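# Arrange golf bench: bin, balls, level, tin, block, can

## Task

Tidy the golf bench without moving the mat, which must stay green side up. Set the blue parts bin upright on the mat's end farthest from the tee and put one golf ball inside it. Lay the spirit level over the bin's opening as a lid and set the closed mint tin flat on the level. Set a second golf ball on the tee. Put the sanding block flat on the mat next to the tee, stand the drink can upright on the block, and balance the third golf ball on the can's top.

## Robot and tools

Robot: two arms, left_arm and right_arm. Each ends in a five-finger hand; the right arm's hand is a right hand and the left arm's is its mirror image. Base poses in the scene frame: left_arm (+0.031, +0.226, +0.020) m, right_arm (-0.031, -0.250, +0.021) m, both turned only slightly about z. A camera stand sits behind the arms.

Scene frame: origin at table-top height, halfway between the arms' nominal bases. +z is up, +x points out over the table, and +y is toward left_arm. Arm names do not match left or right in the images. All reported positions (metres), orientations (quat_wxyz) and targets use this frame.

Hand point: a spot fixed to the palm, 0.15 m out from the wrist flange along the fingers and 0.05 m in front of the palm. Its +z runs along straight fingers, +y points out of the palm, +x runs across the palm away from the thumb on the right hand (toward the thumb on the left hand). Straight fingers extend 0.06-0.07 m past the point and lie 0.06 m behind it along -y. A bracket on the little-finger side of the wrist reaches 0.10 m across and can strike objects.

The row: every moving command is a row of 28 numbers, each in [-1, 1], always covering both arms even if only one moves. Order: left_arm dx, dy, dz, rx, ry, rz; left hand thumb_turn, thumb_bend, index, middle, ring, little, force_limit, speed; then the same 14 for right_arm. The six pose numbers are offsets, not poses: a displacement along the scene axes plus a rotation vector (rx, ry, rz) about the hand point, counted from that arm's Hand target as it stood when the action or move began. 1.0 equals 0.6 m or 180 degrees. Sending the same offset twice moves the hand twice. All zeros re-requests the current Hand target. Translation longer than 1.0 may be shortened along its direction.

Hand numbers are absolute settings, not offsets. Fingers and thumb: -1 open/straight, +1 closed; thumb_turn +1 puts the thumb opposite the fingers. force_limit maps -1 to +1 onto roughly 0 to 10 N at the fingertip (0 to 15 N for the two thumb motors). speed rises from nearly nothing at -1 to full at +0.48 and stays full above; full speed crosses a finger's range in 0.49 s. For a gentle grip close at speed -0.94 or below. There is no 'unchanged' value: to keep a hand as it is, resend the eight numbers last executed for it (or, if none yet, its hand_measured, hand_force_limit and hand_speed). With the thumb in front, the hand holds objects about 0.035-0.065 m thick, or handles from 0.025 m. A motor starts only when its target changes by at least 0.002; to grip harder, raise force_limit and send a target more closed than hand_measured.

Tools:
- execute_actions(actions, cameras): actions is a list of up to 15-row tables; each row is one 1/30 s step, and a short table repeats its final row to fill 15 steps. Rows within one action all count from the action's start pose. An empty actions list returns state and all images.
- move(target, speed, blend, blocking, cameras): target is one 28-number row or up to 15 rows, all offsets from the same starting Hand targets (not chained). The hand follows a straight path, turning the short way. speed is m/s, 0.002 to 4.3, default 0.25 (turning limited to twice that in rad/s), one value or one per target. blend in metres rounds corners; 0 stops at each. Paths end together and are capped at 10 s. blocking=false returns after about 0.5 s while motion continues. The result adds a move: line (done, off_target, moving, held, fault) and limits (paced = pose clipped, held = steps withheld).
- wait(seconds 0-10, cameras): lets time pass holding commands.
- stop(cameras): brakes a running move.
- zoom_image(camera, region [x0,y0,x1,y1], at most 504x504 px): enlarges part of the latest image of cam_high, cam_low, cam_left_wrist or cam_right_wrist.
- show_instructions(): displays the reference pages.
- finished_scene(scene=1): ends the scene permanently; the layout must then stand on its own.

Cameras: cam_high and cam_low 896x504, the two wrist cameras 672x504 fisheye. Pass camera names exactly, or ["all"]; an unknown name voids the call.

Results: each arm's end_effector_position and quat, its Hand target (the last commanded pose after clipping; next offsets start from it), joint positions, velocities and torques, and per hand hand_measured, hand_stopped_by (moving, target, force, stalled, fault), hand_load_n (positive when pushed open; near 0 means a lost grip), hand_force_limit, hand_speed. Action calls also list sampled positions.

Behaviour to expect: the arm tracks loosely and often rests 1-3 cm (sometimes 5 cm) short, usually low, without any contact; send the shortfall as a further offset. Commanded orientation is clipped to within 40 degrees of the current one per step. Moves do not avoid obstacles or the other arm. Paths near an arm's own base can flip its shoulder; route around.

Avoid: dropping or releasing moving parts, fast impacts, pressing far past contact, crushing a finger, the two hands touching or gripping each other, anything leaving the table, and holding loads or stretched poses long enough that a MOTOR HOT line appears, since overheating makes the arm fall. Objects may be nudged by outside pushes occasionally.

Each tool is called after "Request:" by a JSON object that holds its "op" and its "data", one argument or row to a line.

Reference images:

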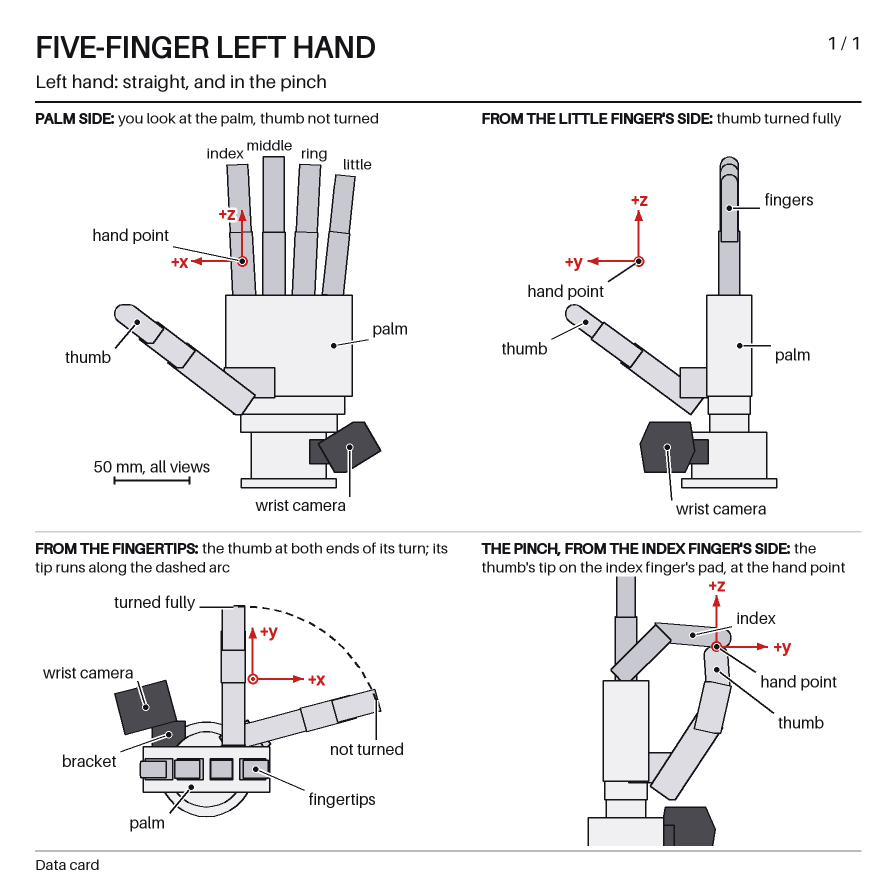

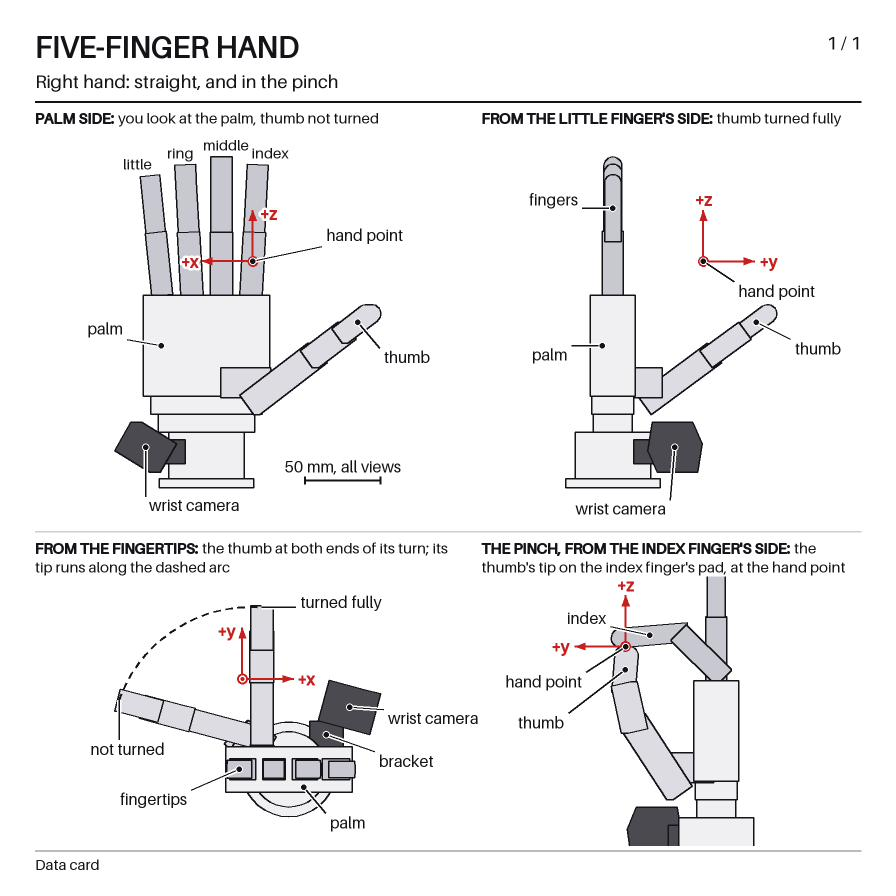

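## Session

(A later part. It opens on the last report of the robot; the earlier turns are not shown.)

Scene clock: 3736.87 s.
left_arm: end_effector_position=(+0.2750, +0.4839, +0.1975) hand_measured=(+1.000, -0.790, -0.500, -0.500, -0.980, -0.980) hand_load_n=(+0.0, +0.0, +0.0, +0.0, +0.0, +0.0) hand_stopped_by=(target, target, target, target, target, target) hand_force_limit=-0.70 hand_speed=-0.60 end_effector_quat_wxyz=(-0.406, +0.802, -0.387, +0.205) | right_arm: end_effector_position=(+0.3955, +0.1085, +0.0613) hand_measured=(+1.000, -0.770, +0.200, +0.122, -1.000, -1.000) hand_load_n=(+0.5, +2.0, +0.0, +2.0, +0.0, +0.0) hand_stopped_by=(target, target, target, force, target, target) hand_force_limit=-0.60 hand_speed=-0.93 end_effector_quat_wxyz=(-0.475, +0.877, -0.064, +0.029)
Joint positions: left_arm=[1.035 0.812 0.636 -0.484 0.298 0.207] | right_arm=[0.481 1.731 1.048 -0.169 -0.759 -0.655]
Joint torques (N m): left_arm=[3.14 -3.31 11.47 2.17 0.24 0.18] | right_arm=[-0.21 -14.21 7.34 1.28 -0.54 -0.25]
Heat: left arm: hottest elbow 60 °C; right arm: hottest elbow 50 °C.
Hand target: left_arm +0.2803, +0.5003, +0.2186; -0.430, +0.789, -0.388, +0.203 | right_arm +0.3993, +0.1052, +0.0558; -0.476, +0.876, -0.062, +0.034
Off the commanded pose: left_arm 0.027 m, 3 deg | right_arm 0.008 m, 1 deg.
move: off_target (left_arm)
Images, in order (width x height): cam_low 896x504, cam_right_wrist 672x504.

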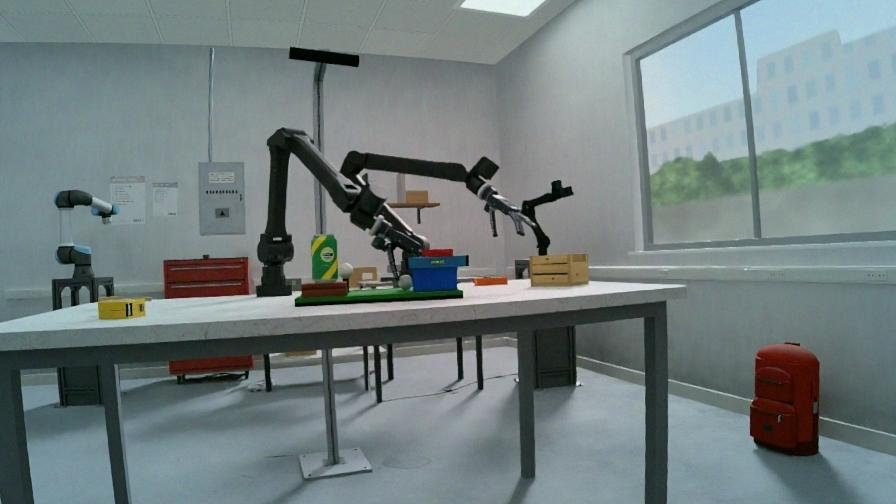

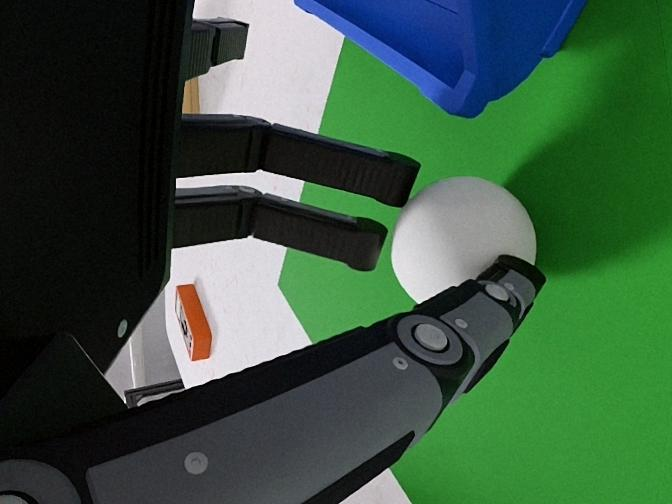

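Request:
{"op": "move", "data": {
  "target": [0,0,0,0,0,0,1,-0.79,-0.5,-0.5,-0.98,-0.98,-0.7,-0.6,0,0,0,0,0,0,1,-0.85,-0.5,-0.5,-1,-1,-0.6,-0.88],
  "speed": 0.05,
  "cameras": ["cam_low", "cam_high", "cam_right_wrist"]
}}

Request:
{"op": "zoom_image", "data": {
  "camera": "cam_low",
  "region": [370, 210, 470, 300]
}}

Request:
{"op": "zoom_image", "data": {
  "camera": "cam_high",
  "region": [470, 210, 530, 260]
}}

Scene clock: 3756.53 s.
left_arm: end_effector_position=(+0.2750, +0.4839, +0.1975) hand_measured=(+1.000, -0.790, -0.500, -0.500, -0.980, -0.980) hand_load_n=(+0.0, +0.0, +0.0, +0.0, +0.0, +0.0) hand_stopped_by=(target, target, target, target, target, target) hand_force_limit=-0.70 hand_speed=-0.60 end_effector_quat_wxyz=(-0.406, +0.802, -0.387, +0.205) | right_arm: end_effector_position=(+0.3955, +0.1085, +0.0613) hand_measured=(+1.000, -0.850, -0.500, -0.500, -1.000, -1.000) hand_load_n=(+0.0, +0.0, -0.5, +0.0, +0.0, +0.0) hand_stopped_by=(target, target, target, target, target, target) hand_force_limit=-0.60 hand_speed=-0.88 end_effector_quat_wxyz=(-0.475, +0.877, -0.064, +0.029)
Joint positions: left_arm=[1.035 0.812 0.636 -0.484 0.298 0.207] | right_arm=[0.481 1.731 1.048 -0.169 -0.759 -0.655]
Joint torques (N m): left_arm=[3.14 -3.19 11.45 2.17 0.23 0.18] | right_arm=[-0.21 -14.15 7.34 1.26 -0.55 -0.25]
Heat: left arm: hottest elbow 60 °C; right arm: hottest elbow 50 °C.
Hand target: left_arm +0.2803, +0.5003, +0.2186; -0.430, +0.789, -0.388, +0.203 | right_arm +0.3993, +0.1052, +0.0558; -0.476, +0.876, -0.062, +0.034
Off the commanded pose: left_arm 0.027 m, 3 deg | right_arm 0.008 m, 1 deg.
move: off_target (left_arm)
Images, in order (width x height): cam_high 896x504, cam_low 896x504, cam_right_wrist 672x504.

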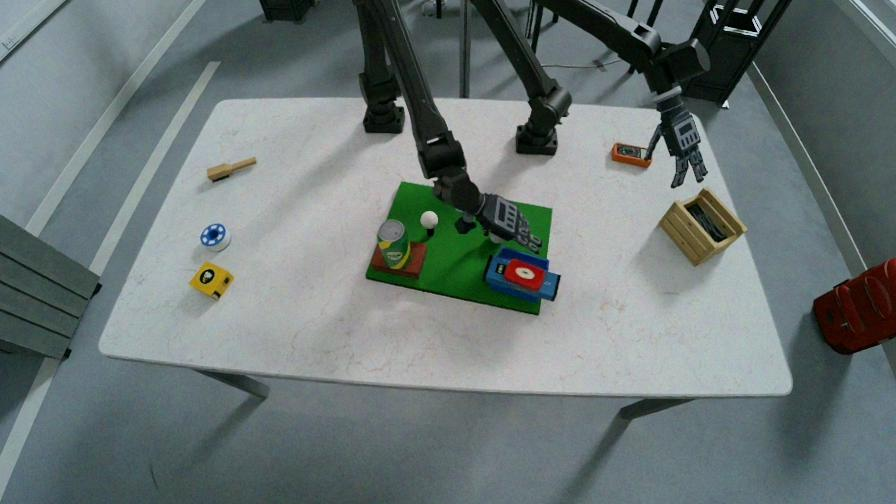

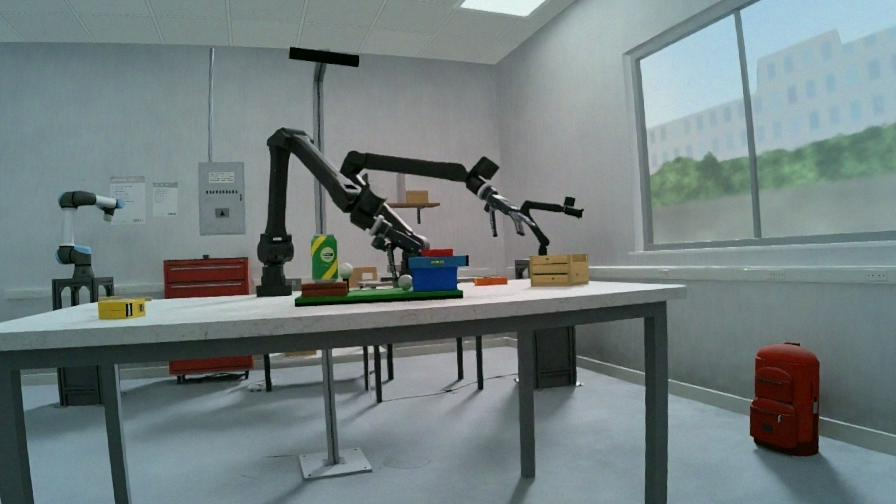

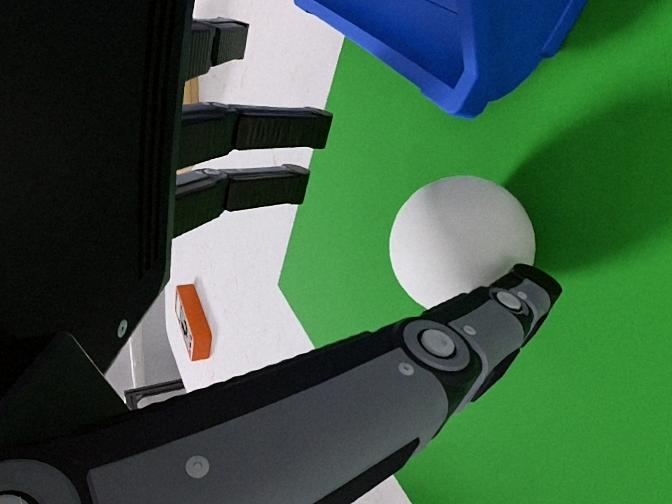

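Scaled by 5.040 from the camera's 896x504 image, which has a finer 1280x720 frame.

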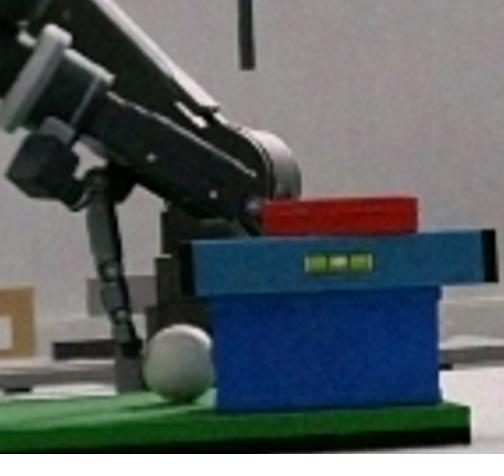

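Scaled by 8.400 from the camera's 896x504 image, which has a finer 1280x720 frame.

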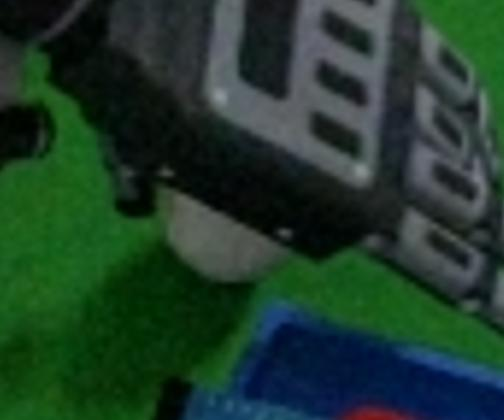

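Request:
{"op": "move", "data": {
  "target": [
    [0,0,0,0,0,0,1,-0.79,-0.5,-0.5,-0.98,-0.98,-0.7,-0.6,0,0,0,0,0,0,1,-0.97,-0.7,-0.7,-1,-1,-0.6,-0.85],
    [0,0,0,0,0,0,1,-0.79,-0.5,-0.5,-0.98,-0.98,-0.7,-0.6,0.027,-0.01,0,0,0,0,1,-0.97,-0.7,-0.7,-1,-1,-0.6,-0.85]
  ],
  "speed": 0.05,
  "cameras": ["cam_low", "cam_high", "cam_right_wrist"]
}}

Request:
{"op": "zoom_image", "data": {
  "camera": "cam_low",
  "region": [370, 210, 470, 300]
}}

Request:
{"op": "zoom_image", "data": {
  "camera": "cam_high",
  "region": [470, 210, 560, 280]
}}

Scene clock: 3787.63 s.
left_arm: end_effector_position=(+0.2750, +0.4839, +0.1975) hand_measured=(+1.000, -0.790, -0.500, -0.500, -0.980, -0.980) hand_load_n=(+0.0, +0.0, -0.5, +0.0, +0.0, +0.0) hand_stopped_by=(target, target, target, target, target, target) hand_force_limit=-0.70 hand_speed=-0.60 end_effector_quat_wxyz=(-0.406, +0.802, -0.387, +0.205) | right_arm: end_effector_position=(+0.4005, +0.0969, +0.0494) hand_measured=(+1.000, -0.970, -0.700, -0.700, -1.000, -1.000) hand_load_n=(+0.0, +0.0, +0.0, +0.0, +0.0, +0.0) hand_stopped_by=(target, target, target, target, target, target) hand_force_limit=-0.60 hand_speed=-0.85 end_effector_quat_wxyz=(-0.473, +0.878, -0.068, +0.024)
Joint positions: left_arm=[1.035 0.812 0.636 -0.484 0.298 0.207] | right_arm=[0.455 1.755 1.048 -0.175 -0.774 -0.677]
Joint torques (N m): left_arm=[3.19 -3.19 11.48 2.15 0.22 0.18] | right_arm=[-0.15 -14.21 10.24 0.42 -0.61 -0.28]
Heat: left arm: hottest elbow 60 °C; right arm: hottest elbow 49 °C.
Hand target: left_arm +0.2803, +0.5003, +0.2186; -0.430, +0.789, -0.388, +0.203 | right_arm +0.4156, +0.0991, +0.0556; -0.476, +0.876, -0.062, +0.034
Off the commanded pose: left_arm 0.027 m, 3 deg | right_arm 0.016 m, 1 deg.
move: off_target (left_arm, right_arm)
Images, in order (width x height): cam_high 896x504, cam_low 896x504, cam_right_wrist 672x504.

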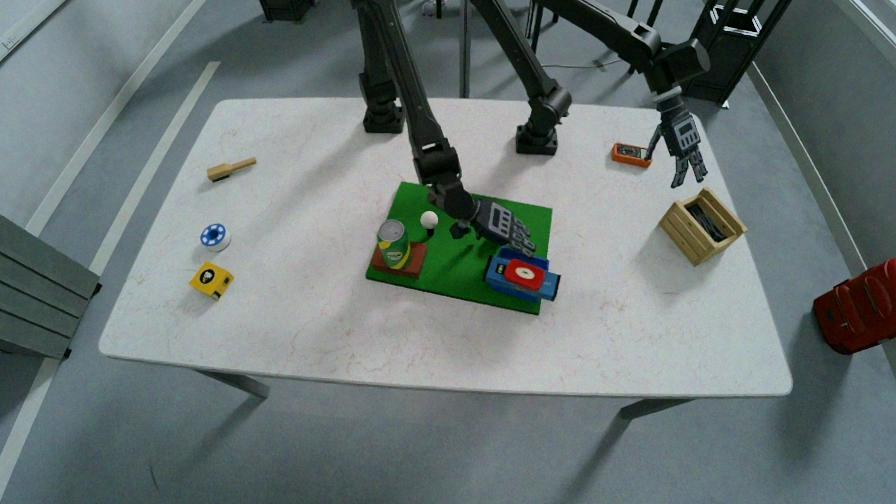

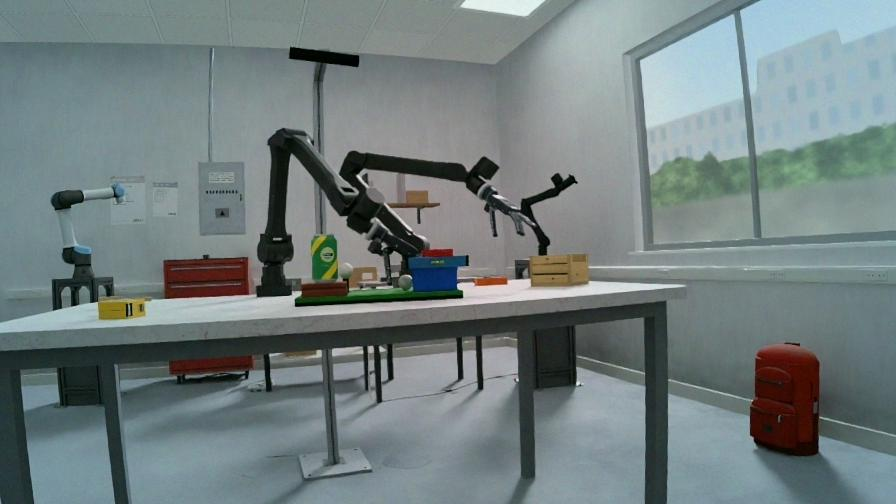

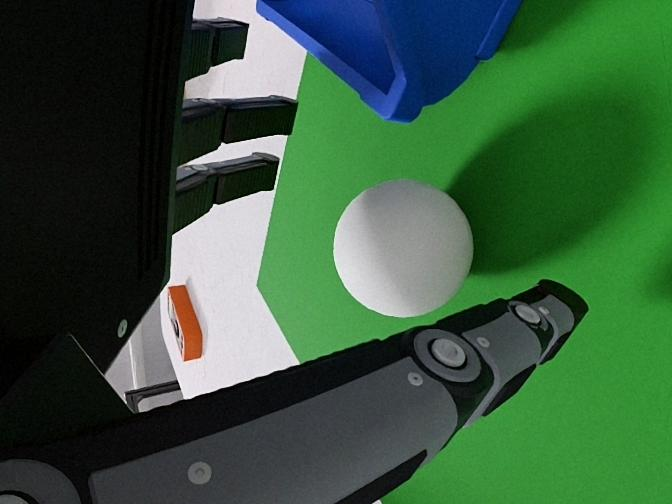

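Scaled by 5.040 from the camera's 896x504 image, which has a finer 1280x720 frame.

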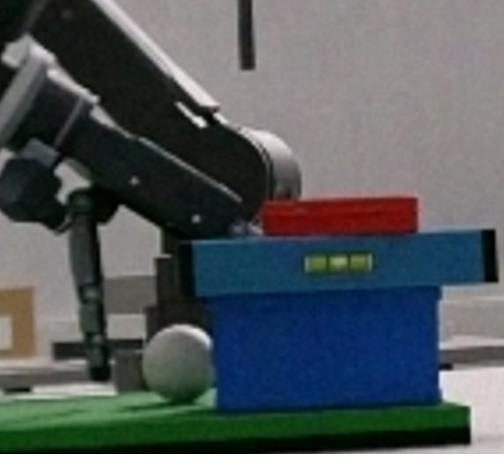

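Scaled by 5.600 from the camera's 896x504 image, which has a finer 1280x720 frame.

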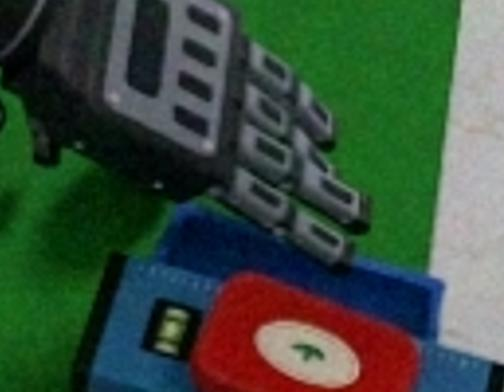

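Request:
{"op": "move", "data": {
  "target": [
    [0,0,0,0,0,0,1,-0.79,-0.5,-0.5,-0.98,-0.98,-0.7,-0.6,0.01,0.01,0.1,0,0,0,1,-0.97,-0.85,-0.85,-1,-1,-0.6,-0.85],
    [0,0,0,0,0,0,1,-0.79,-0.5,-0.5,-0.98,-0.98,-0.7,-0.6,-0.004,0.013,0.045,0,0,0,1,-0.97,-0.85,-0.85,-1,-1,-0.6,-0.85]
  ],
  "speed": 0.06,
  "cameras": ["cam_low", "cam_high", "cam_right_wrist"]
}}

Request:
{"op": "zoom_image", "data": {
  "camera": "cam_low",
  "region": [370, 210, 470, 300]
}}

Request:
{"op": "zoom_image", "data": {
  "camera": "cam_high",
  "region": [450, 190, 550, 280]
}}

Scene clock: 3806.13 s.
left_arm: end_effector_position=(+0.2750, +0.4839, +0.1975) hand_measured=(+1.000, -0.790, -0.500, -0.500, -0.980, -0.980) hand_load_n=(+0.0, +0.0, +0.0, +0.0, +0.0, +0.0) hand_stopped_by=(target, target, target, target, target, target) hand_force_limit=-0.70 hand_speed=-0.60 end_effector_quat_wxyz=(-0.406, +0.802, -0.387, +0.205) | right_arm: end_effector_position=(+0.4126, +0.1019, +0.0877) hand_measured=(+1.000, -0.970, -0.850, -0.850, -1.000, -1.000) hand_load_n=(+0.0, +0.0, +0.0, +0.0, +0.0, +0.0) hand_stopped_by=(target, target, target, target, target, target) hand_force_limit=-0.60 hand_speed=-0.85 end_effector_quat_wxyz=(-0.476, +0.877, -0.065, +0.033)
Joint positions: left_arm=[1.035 0.812 0.636 -0.484 0.298 0.207] | right_arm=[0.455 1.712 1.109 -0.259 -0.769 -0.677]
Joint torques (N m): left_arm=[3.19 -3.25 11.49 2.18 0.23 0.19] | right_arm=[1.08 -14.04 8.17 1.32 -0.37 -0.12]
Heat: left arm: hottest elbow 60 °C; right arm: hottest elbow 50 °C.
Hand target: left_arm +0.2803, +0.5003, +0.2186; -0.430, +0.789, -0.388, +0.203 | right_arm +0.4131, +0.1068, +0.0827; -0.476, +0.876, -0.062, +0.034
Off the commanded pose: left_arm 0.027 m, 3 deg | right_arm 0.007 m, 0 deg.
move: off_target (left_arm)
Images, in order (width x height): cam_high 896x504, cam_low 896x504, cam_right_wrist 672x504.

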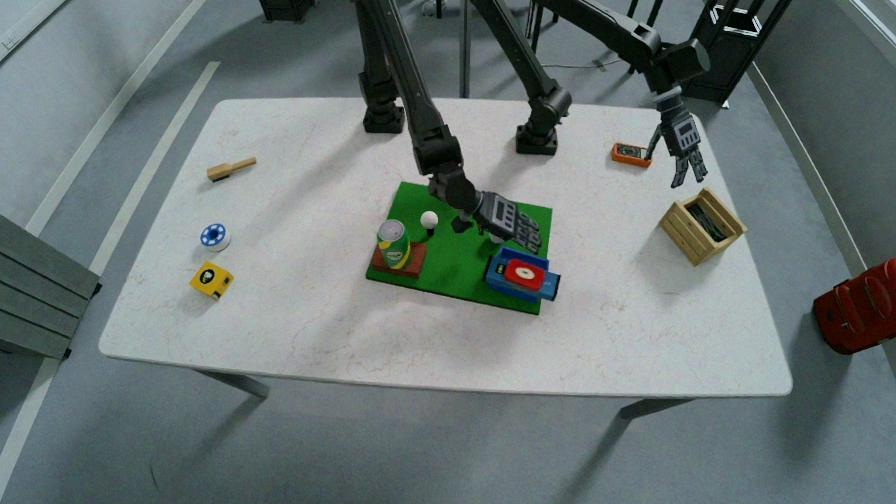

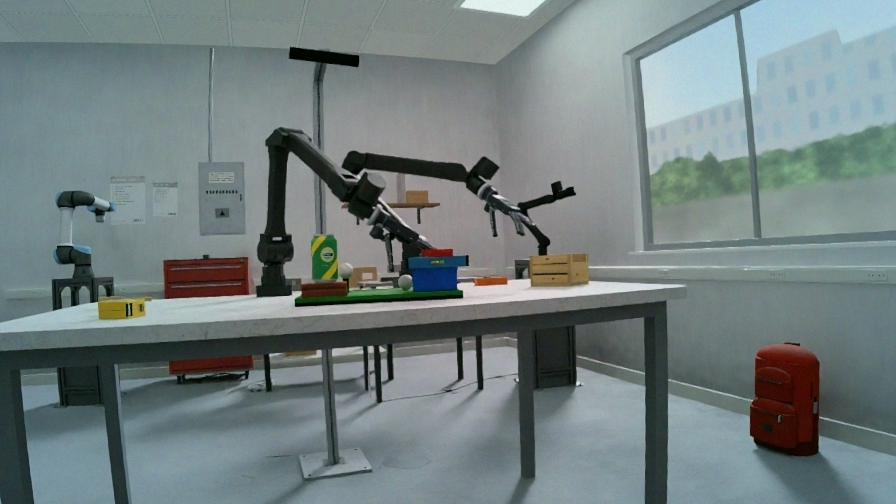

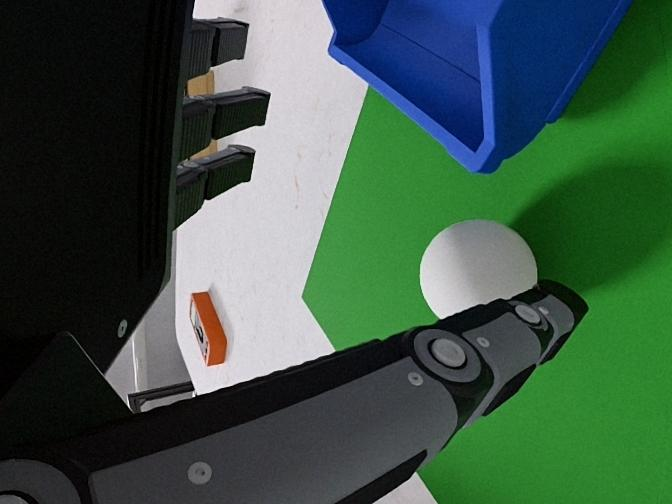

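Scaled by 5.040 from the camera's 896x504 image, which has a finer 1280x720 frame.

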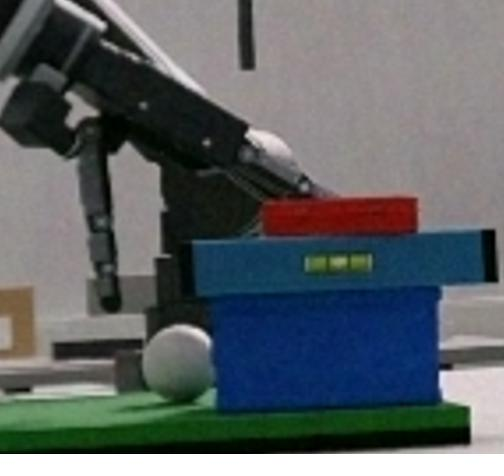

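Scaled by 5.040 from the camera's 896x504 image, which has a finer 1280x720 frame.

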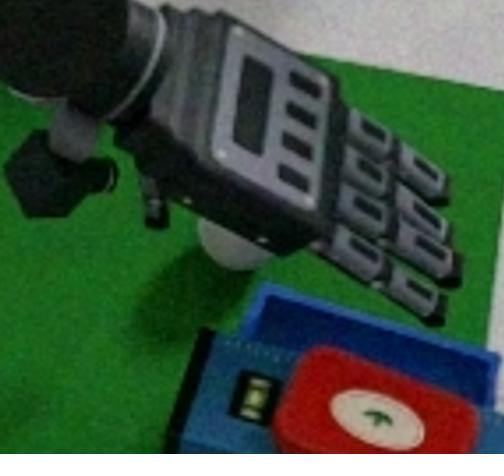

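Request:
{"op": "move", "data": {
  "target": [0,0,0,0,0,0,1,-0.79,-0.5,-0.5,-0.98,-0.98,-0.7,-0.6,-0.008,0.005,-0.0455,0,0,0,1,-0.97,-0.85,-0.85,-1,-1,-0.6,-0.85],
  "speed": 0.05,
  "cameras": ["cam_low", "cam_high", "cam_right_wrist"]
}}

Request:
{"op": "zoom_image", "data": {
  "camera": "cam_low",
  "region": [370, 210, 470, 300]
}}

Request:
{"op": "zoom_image", "data": {
  "camera": "cam_high",
  "region": [450, 190, 550, 280]
}}

Scene clock: 3821.33 s.
left_arm: end_effector_position=(+0.2750, +0.4839, +0.1975) hand_measured=(+1.000, -0.790, -0.500, -0.500, -0.980, -0.980) hand_load_n=(+0.0, +0.0, +0.0, +0.0, +0.0, +0.0) hand_stopped_by=(target, target, target, target, target, target) hand_force_limit=-0.70 hand_speed=-0.60 end_effector_quat_wxyz=(-0.406, +0.802, -0.387, +0.205) | right_arm: end_effector_position=(+0.4118, +0.1050, +0.0612) hand_measured=(+1.000, -0.970, -0.850, -0.850, -1.000, -1.000) hand_load_n=(+0.0, +0.0, +0.0, +0.0, +0.0, +0.0) hand_stopped_by=(target, target, target, target, target, target) hand_force_limit=-0.60 hand_speed=-0.85 end_effector_quat_wxyz=(-0.476, +0.876, -0.061, +0.037)
Joint positions: left_arm=[1.035 0.812 0.636 -0.484 0.298 0.207] | right_arm=[0.462 1.753 1.08 -0.178 -0.763 -0.677]
Joint torques (N m): left_arm=[3.14 -3.31 11.51 2.15 0.23 0.18] | right_arm=[1.2 -14.51 7.36 1.28 -0.36 -0.05]
Heat: left arm: hottest elbow 60 °C; right arm: hottest elbow 51 °C.
Hand target: left_arm +0.2803, +0.5003, +0.2186; -0.430, +0.789, -0.388, +0.203 | right_arm +0.4082, +0.1099, +0.0552; -0.476, +0.876, -0.062, +0.034
Off the commanded pose: left_arm 0.027 m, 3 deg | right_arm 0.008 m, 0 deg.
move: off_target (left_arm)
Images, in order (width x height): cam_high 896x504, cam_low 896x504, cam_right_wrist 672x504.

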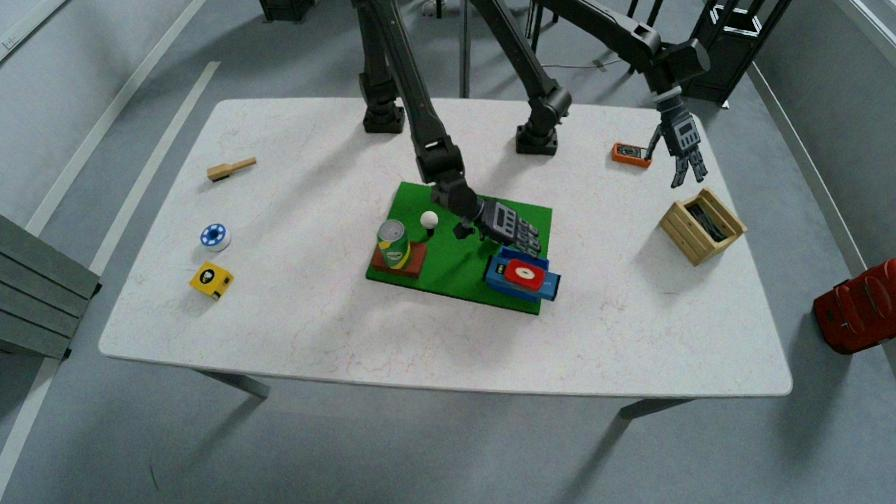

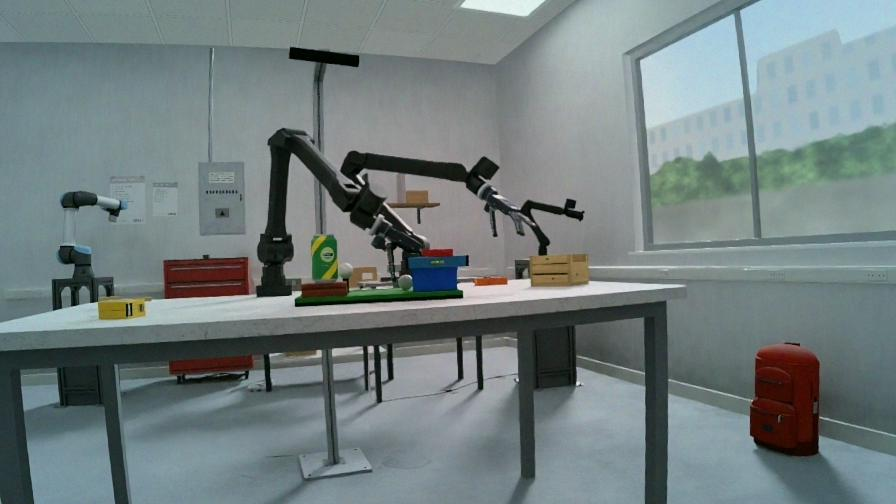

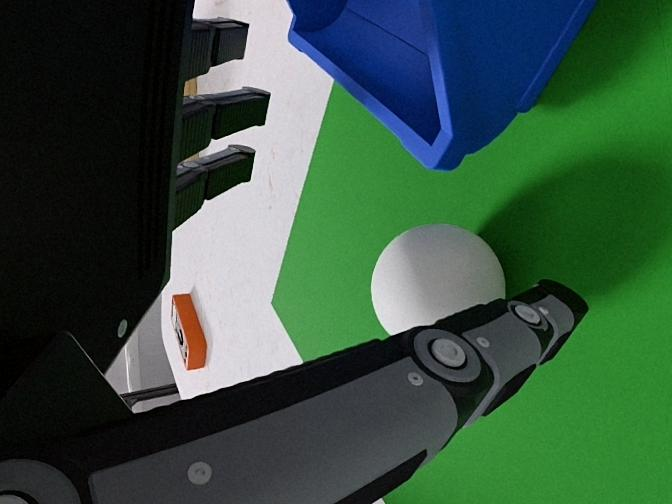

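Scaled by 5.040 from the camera's 896x504 image, which has a finer 1280x720 frame.

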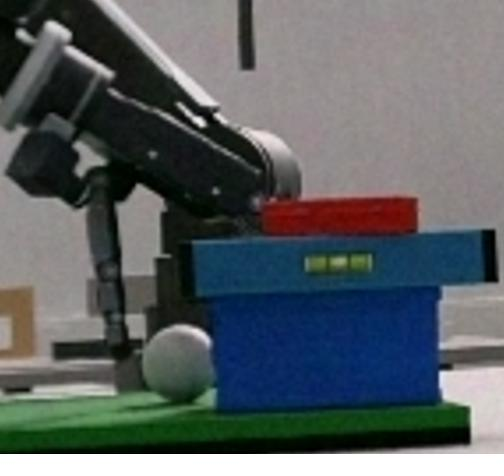

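Scaled by 5.040 from the camera's 896x504 image, which has a finer 1280x720 frame.

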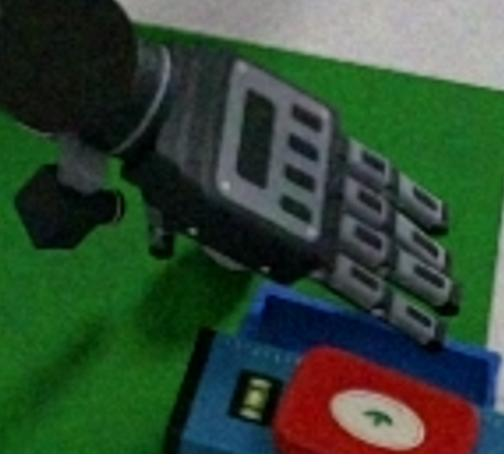

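Request:
{"op": "move", "data": {
  "target": [0,0,0,0,0,0,1,-0.79,-0.5,-0.5,-0.98,-0.98,-0.7,-0.6,-0.0155,0.002,0.004,0,0,0,1,-0.97,-0.85,-0.85,-1,-1,-0.6,-0.85],
  "speed": 0.05,
  "cameras": ["cam_low", "cam_right_wrist"]
}}

Request:
{"op": "zoom_image", "data": {
  "camera": "cam_low",
  "region": [370, 210, 470, 300]
}}

Scene clock: 3886.87 s.
left_arm: end_effector_position=(+0.2750, +0.4839, +0.1975) hand_measured=(+1.000, -0.790, -0.500, -0.500, -0.980, -0.980) hand_load_n=(+0.0, +0.0, +0.0, +0.0, +0.0, +0.0) hand_stopped_by=(target, target, target, target, target, target) hand_force_limit=-0.70 hand_speed=-0.60 end_effector_quat_wxyz=(-0.406, +0.802, -0.387, +0.205) | right_arm: end_effector_position=(+0.4017, +0.1056, +0.0532) hand_measured=(+1.000, -0.970, -0.850, -0.850, -1.000, -1.000) hand_load_n=(+0.0, +0.0, +0.0, +0.0, +0.0, +0.0) hand_stopped_by=(target, target, target, target, target, target) hand_force_limit=-0.60 hand_speed=-0.85 end_effector_quat_wxyz=(-0.472, +0.879, -0.065, +0.031)
Joint positions: left_arm=[1.035 0.812 0.636 -0.484 0.298 0.207] | right_arm=[0.473 1.753 1.058 -0.168 -0.756 -0.668]
Joint torques (N m): left_arm=[3.19 -3.14 11.48 2.17 0.23 0.18] | right_arm=[1.32 -15.91 7.13 1.25 -0.35 -0.05]
Heat: left arm: hottest elbow 60 °C; right arm: hottest elbow 50 °C.
Hand target: left_arm +0.2803, +0.5003, +0.2186; -0.430, +0.789, -0.388, +0.203 | right_arm +0.3991, +0.1110, +0.0576; -0.476, +0.876, -0.063, +0.034
Off the commanded pose: left_arm 0.027 m, 3 deg | right_arm 0.008 m, 1 deg.
move: off_target (left_arm)
Images, in order (width x height): cam_low 896x504, cam_right_wrist 672x504.

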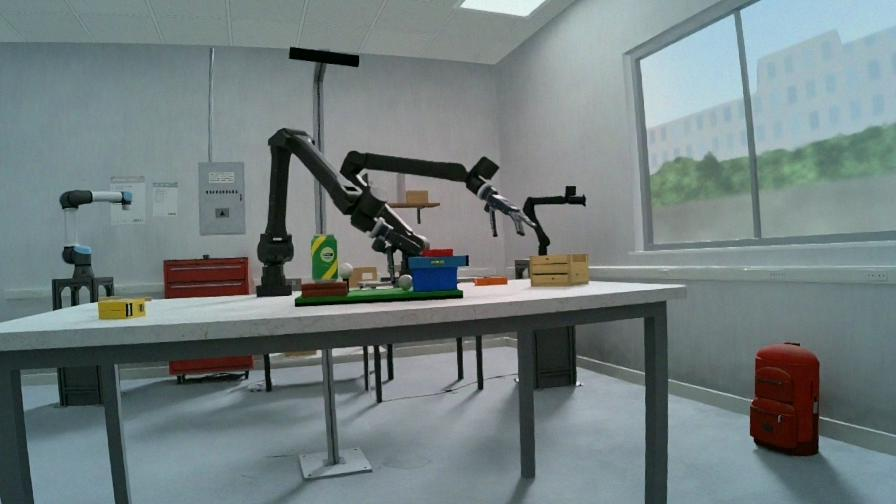

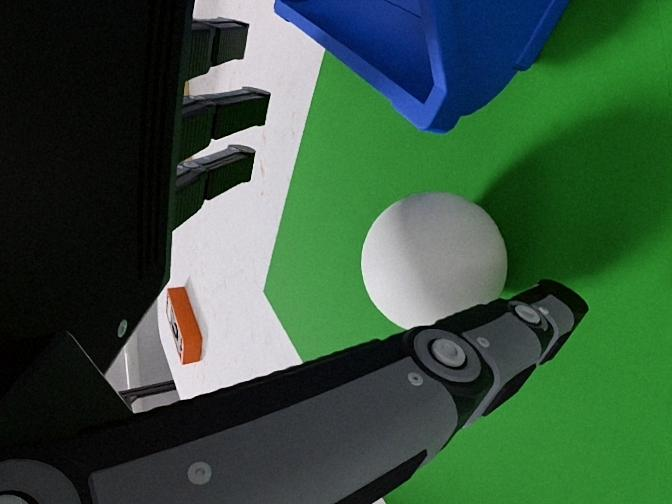

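Scaled by 5.040 from the camera's 896x504 image, which has a finer 1280x720 frame.

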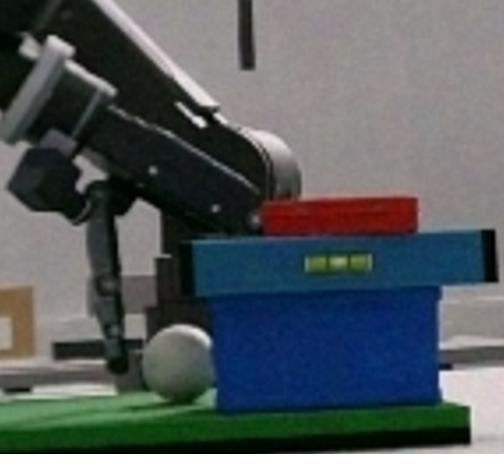

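Request:
{"op": "move", "data": {
  "target": [
    [0,0,0,0,0,0,1,-0.79,-0.5,-0.5,-0.98,-0.98,-0.7,-0.6,0,0,-0.003,0,0,0,1,-0.77,-0.4,-0.4,-1,-1,-0.6,-0.88],
    [0,0,0,0,0,0,1,-0.79,-0.5,-0.5,-0.98,-0.98,-0.7,-0.6,0,0,-0.003,0,0,0,1,-0.77,0.25,0.25,-1,-1,-0.6,-0.93]
  ],
  "speed": 0.05,
  "cameras": ["cam_low", "cam_right_wrist"]
}}

Request:
{"op": "zoom_image", "data": {
  "camera": "cam_low",
  "region": [370, 210, 470, 300]
}}

Scene clock: 3911.57 s.
left_arm: end_effector_position=(+0.2750, +0.4839, +0.1975) hand_measured=(+1.000, -0.790, -0.500, -0.500, -0.980, -0.980) hand_load_n=(+0.0, -0.5, +0.0, +0.0, +0.0, +0.0) hand_stopped_by=(target, target, target, target, target, target) hand_force_limit=-0.70 hand_speed=-0.60 end_effector_quat_wxyz=(-0.406, +0.802, -0.387, +0.205) | right_arm: end_effector_position=(+0.4026, +0.1063, +0.0537) hand_measured=(+1.000, -0.772, +0.104, +0.104, -1.000, -1.000) hand_load_n=(+0.0, +5.0, +2.5, +2.0, +0.0, +0.0) hand_stopped_by=(target, target, force, force, target, target) hand_force_limit=-0.60 hand_speed=-0.93 end_effector_quat_wxyz=(-0.473, +0.878, -0.064, +0.032)
Joint positions: left_arm=[1.035 0.812 0.636 -0.484 0.298 0.207] | right_arm=[0.473 1.753 1.058 -0.163 -0.756 -0.667]
Joint torques (N m): left_arm=[3.19 -3.19 11.48 2.17 0.23 0.18] | right_arm=[1.26 -15.74 7.02 1.25 -0.37 -0.03]
Heat: left arm: hottest elbow 60 °C; right arm: hottest elbow 50 °C.
Hand target: left_arm +0.2803, +0.5003, +0.2186; -0.430, +0.789, -0.388, +0.203 | right_arm +0.3990, +0.1110, +0.0558; -0.476, +0.876, -0.062, +0.034
Off the commanded pose: left_arm 0.027 m, 3 deg | right_arm 0.006 m, 0 deg.
move: off_target (left_arm)
Images, in order (width x height): cam_low 896x504, cam_right_wrist 672x504.

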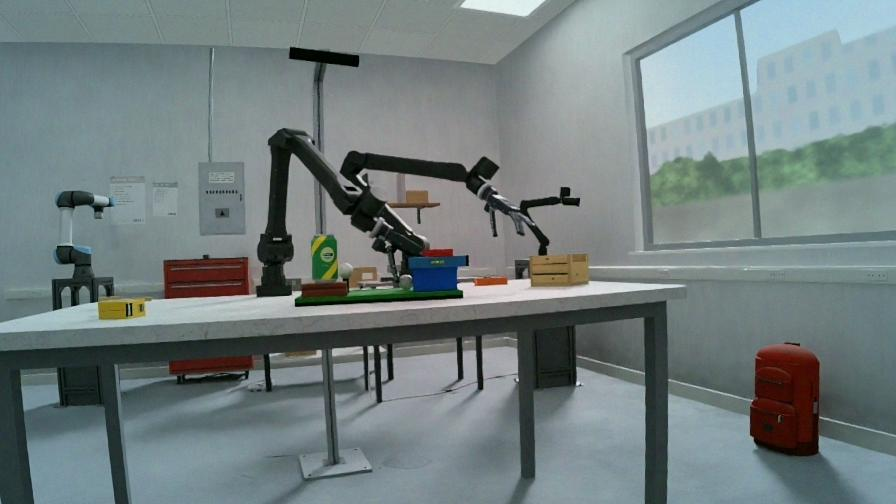

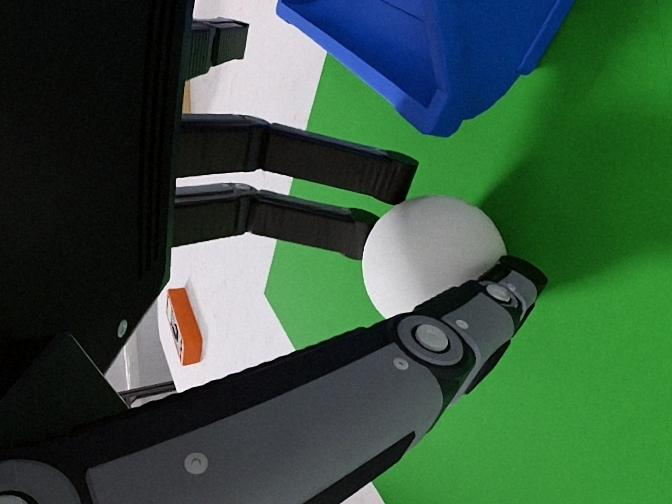

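Scaled by 5.040 from the camera's 896x504 image, which has a finer 1280x720 frame.

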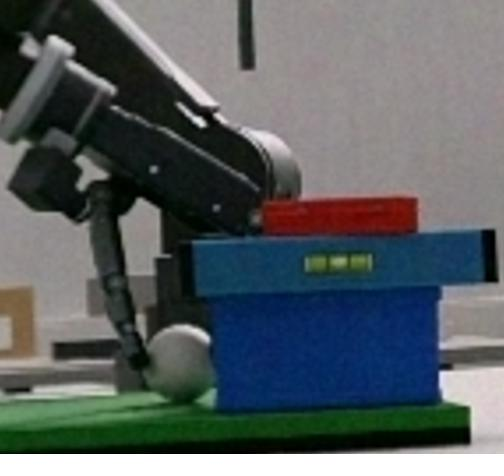

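Request:
{"op": "move", "data": {
  "target": [
    [0,0,0,0,0,0,1,-0.79,-0.5,-0.5,-0.98,-0.98,-0.7,-0.6,0,0,0.0,0,0,0,1,-0.77,0.35,0.35,-1,-1,-0.5,-0.93],
    [0,0,0,0,0,0,1,-0.79,-0.5,-0.5,-0.98,-0.98,-0.7,-0.6,0,0,0.13,0,0,0,1,-0.77,0.35,0.35,-1,-1,-0.5,-0.93]
  ],
  "speed": 0.06,
  "cameras": ["cam_low", "cam_right_wrist"]
}}

Request:
{"op": "zoom_image", "data": {
  "camera": "cam_low",
  "region": [370, 210, 470, 300]
}}

Scene clock: 3925.67 s.
left_arm: end_effector_position=(+0.2750, +0.4839, +0.1975) hand_measured=(+1.000, -0.790, -0.500, -0.500, -0.980, -0.980) hand_load_n=(+0.0, +0.0, +0.0, +0.0, +0.0, +0.0) hand_stopped_by=(target, target, target, target, target, target) hand_force_limit=-0.70 hand_speed=-0.60 end_effector_quat_wxyz=(-0.406, +0.802, -0.387, +0.205) | right_arm: end_effector_position=(+0.3806, +0.0951, +0.0987) hand_measured=(+1.000, -0.772, +0.104, +0.108, -1.000, -1.000) hand_load_n=(+0.5, +5.5, +2.0, +3.5, +0.0, +0.0) hand_stopped_by=(target, target, force, force, target, target) hand_force_limit=-0.50 hand_speed=-0.93 end_effector_quat_wxyz=(-0.460, +0.885, -0.075, +0.012)
Joint positions: left_arm=[1.035 0.812 0.636 -0.484 0.298 0.207] | right_arm=[0.473 1.644 1.07 -0.34 -0.755 -0.666]
Joint torques (N m): left_arm=[3.14 -3.25 11.47 2.14 0.23 0.18] | right_arm=[1.2 -15.91 12.72 0.29 -0.45 -0.03]
Heat: left arm: hottest elbow 60 °C; right arm: hottest elbow 50 °C.
Hand target: left_arm +0.2803, +0.5003, +0.2186; -0.430, +0.789, -0.388, +0.203 | right_arm +0.3990, +0.1110, +0.1340; -0.476, +0.876, -0.062, +0.034
Off the commanded pose: left_arm 0.027 m, 3 deg | right_arm 0.043 m, 4 deg.
move: off_target (left_arm, right_arm)
Images, in order (width x height): cam_low 896x504, cam_right_wrist 672x504.

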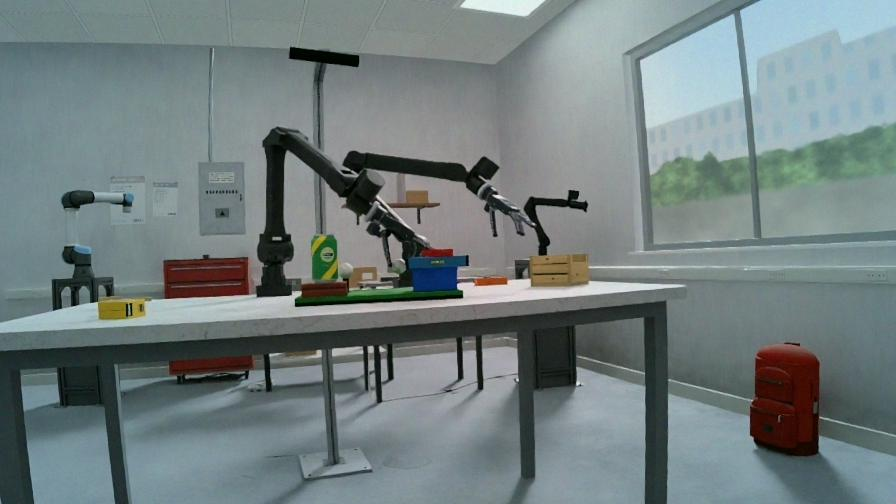

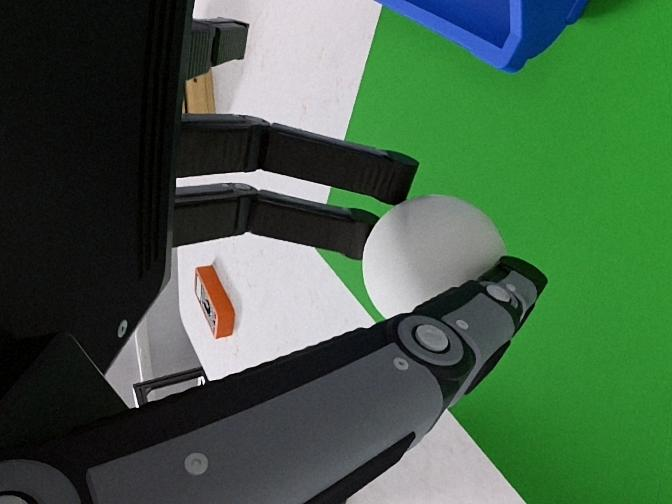

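Scaled by 5.040 from the camera's 896x504 image, which has a finer 1280x720 frame.

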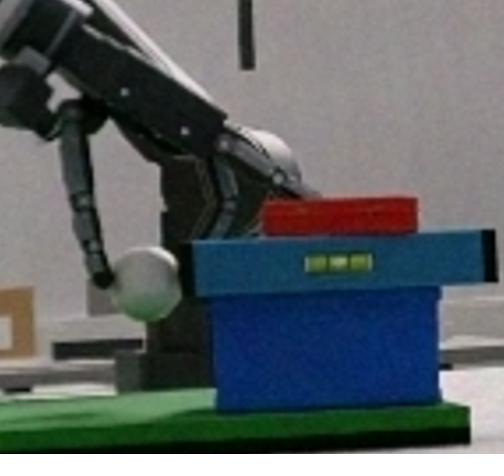

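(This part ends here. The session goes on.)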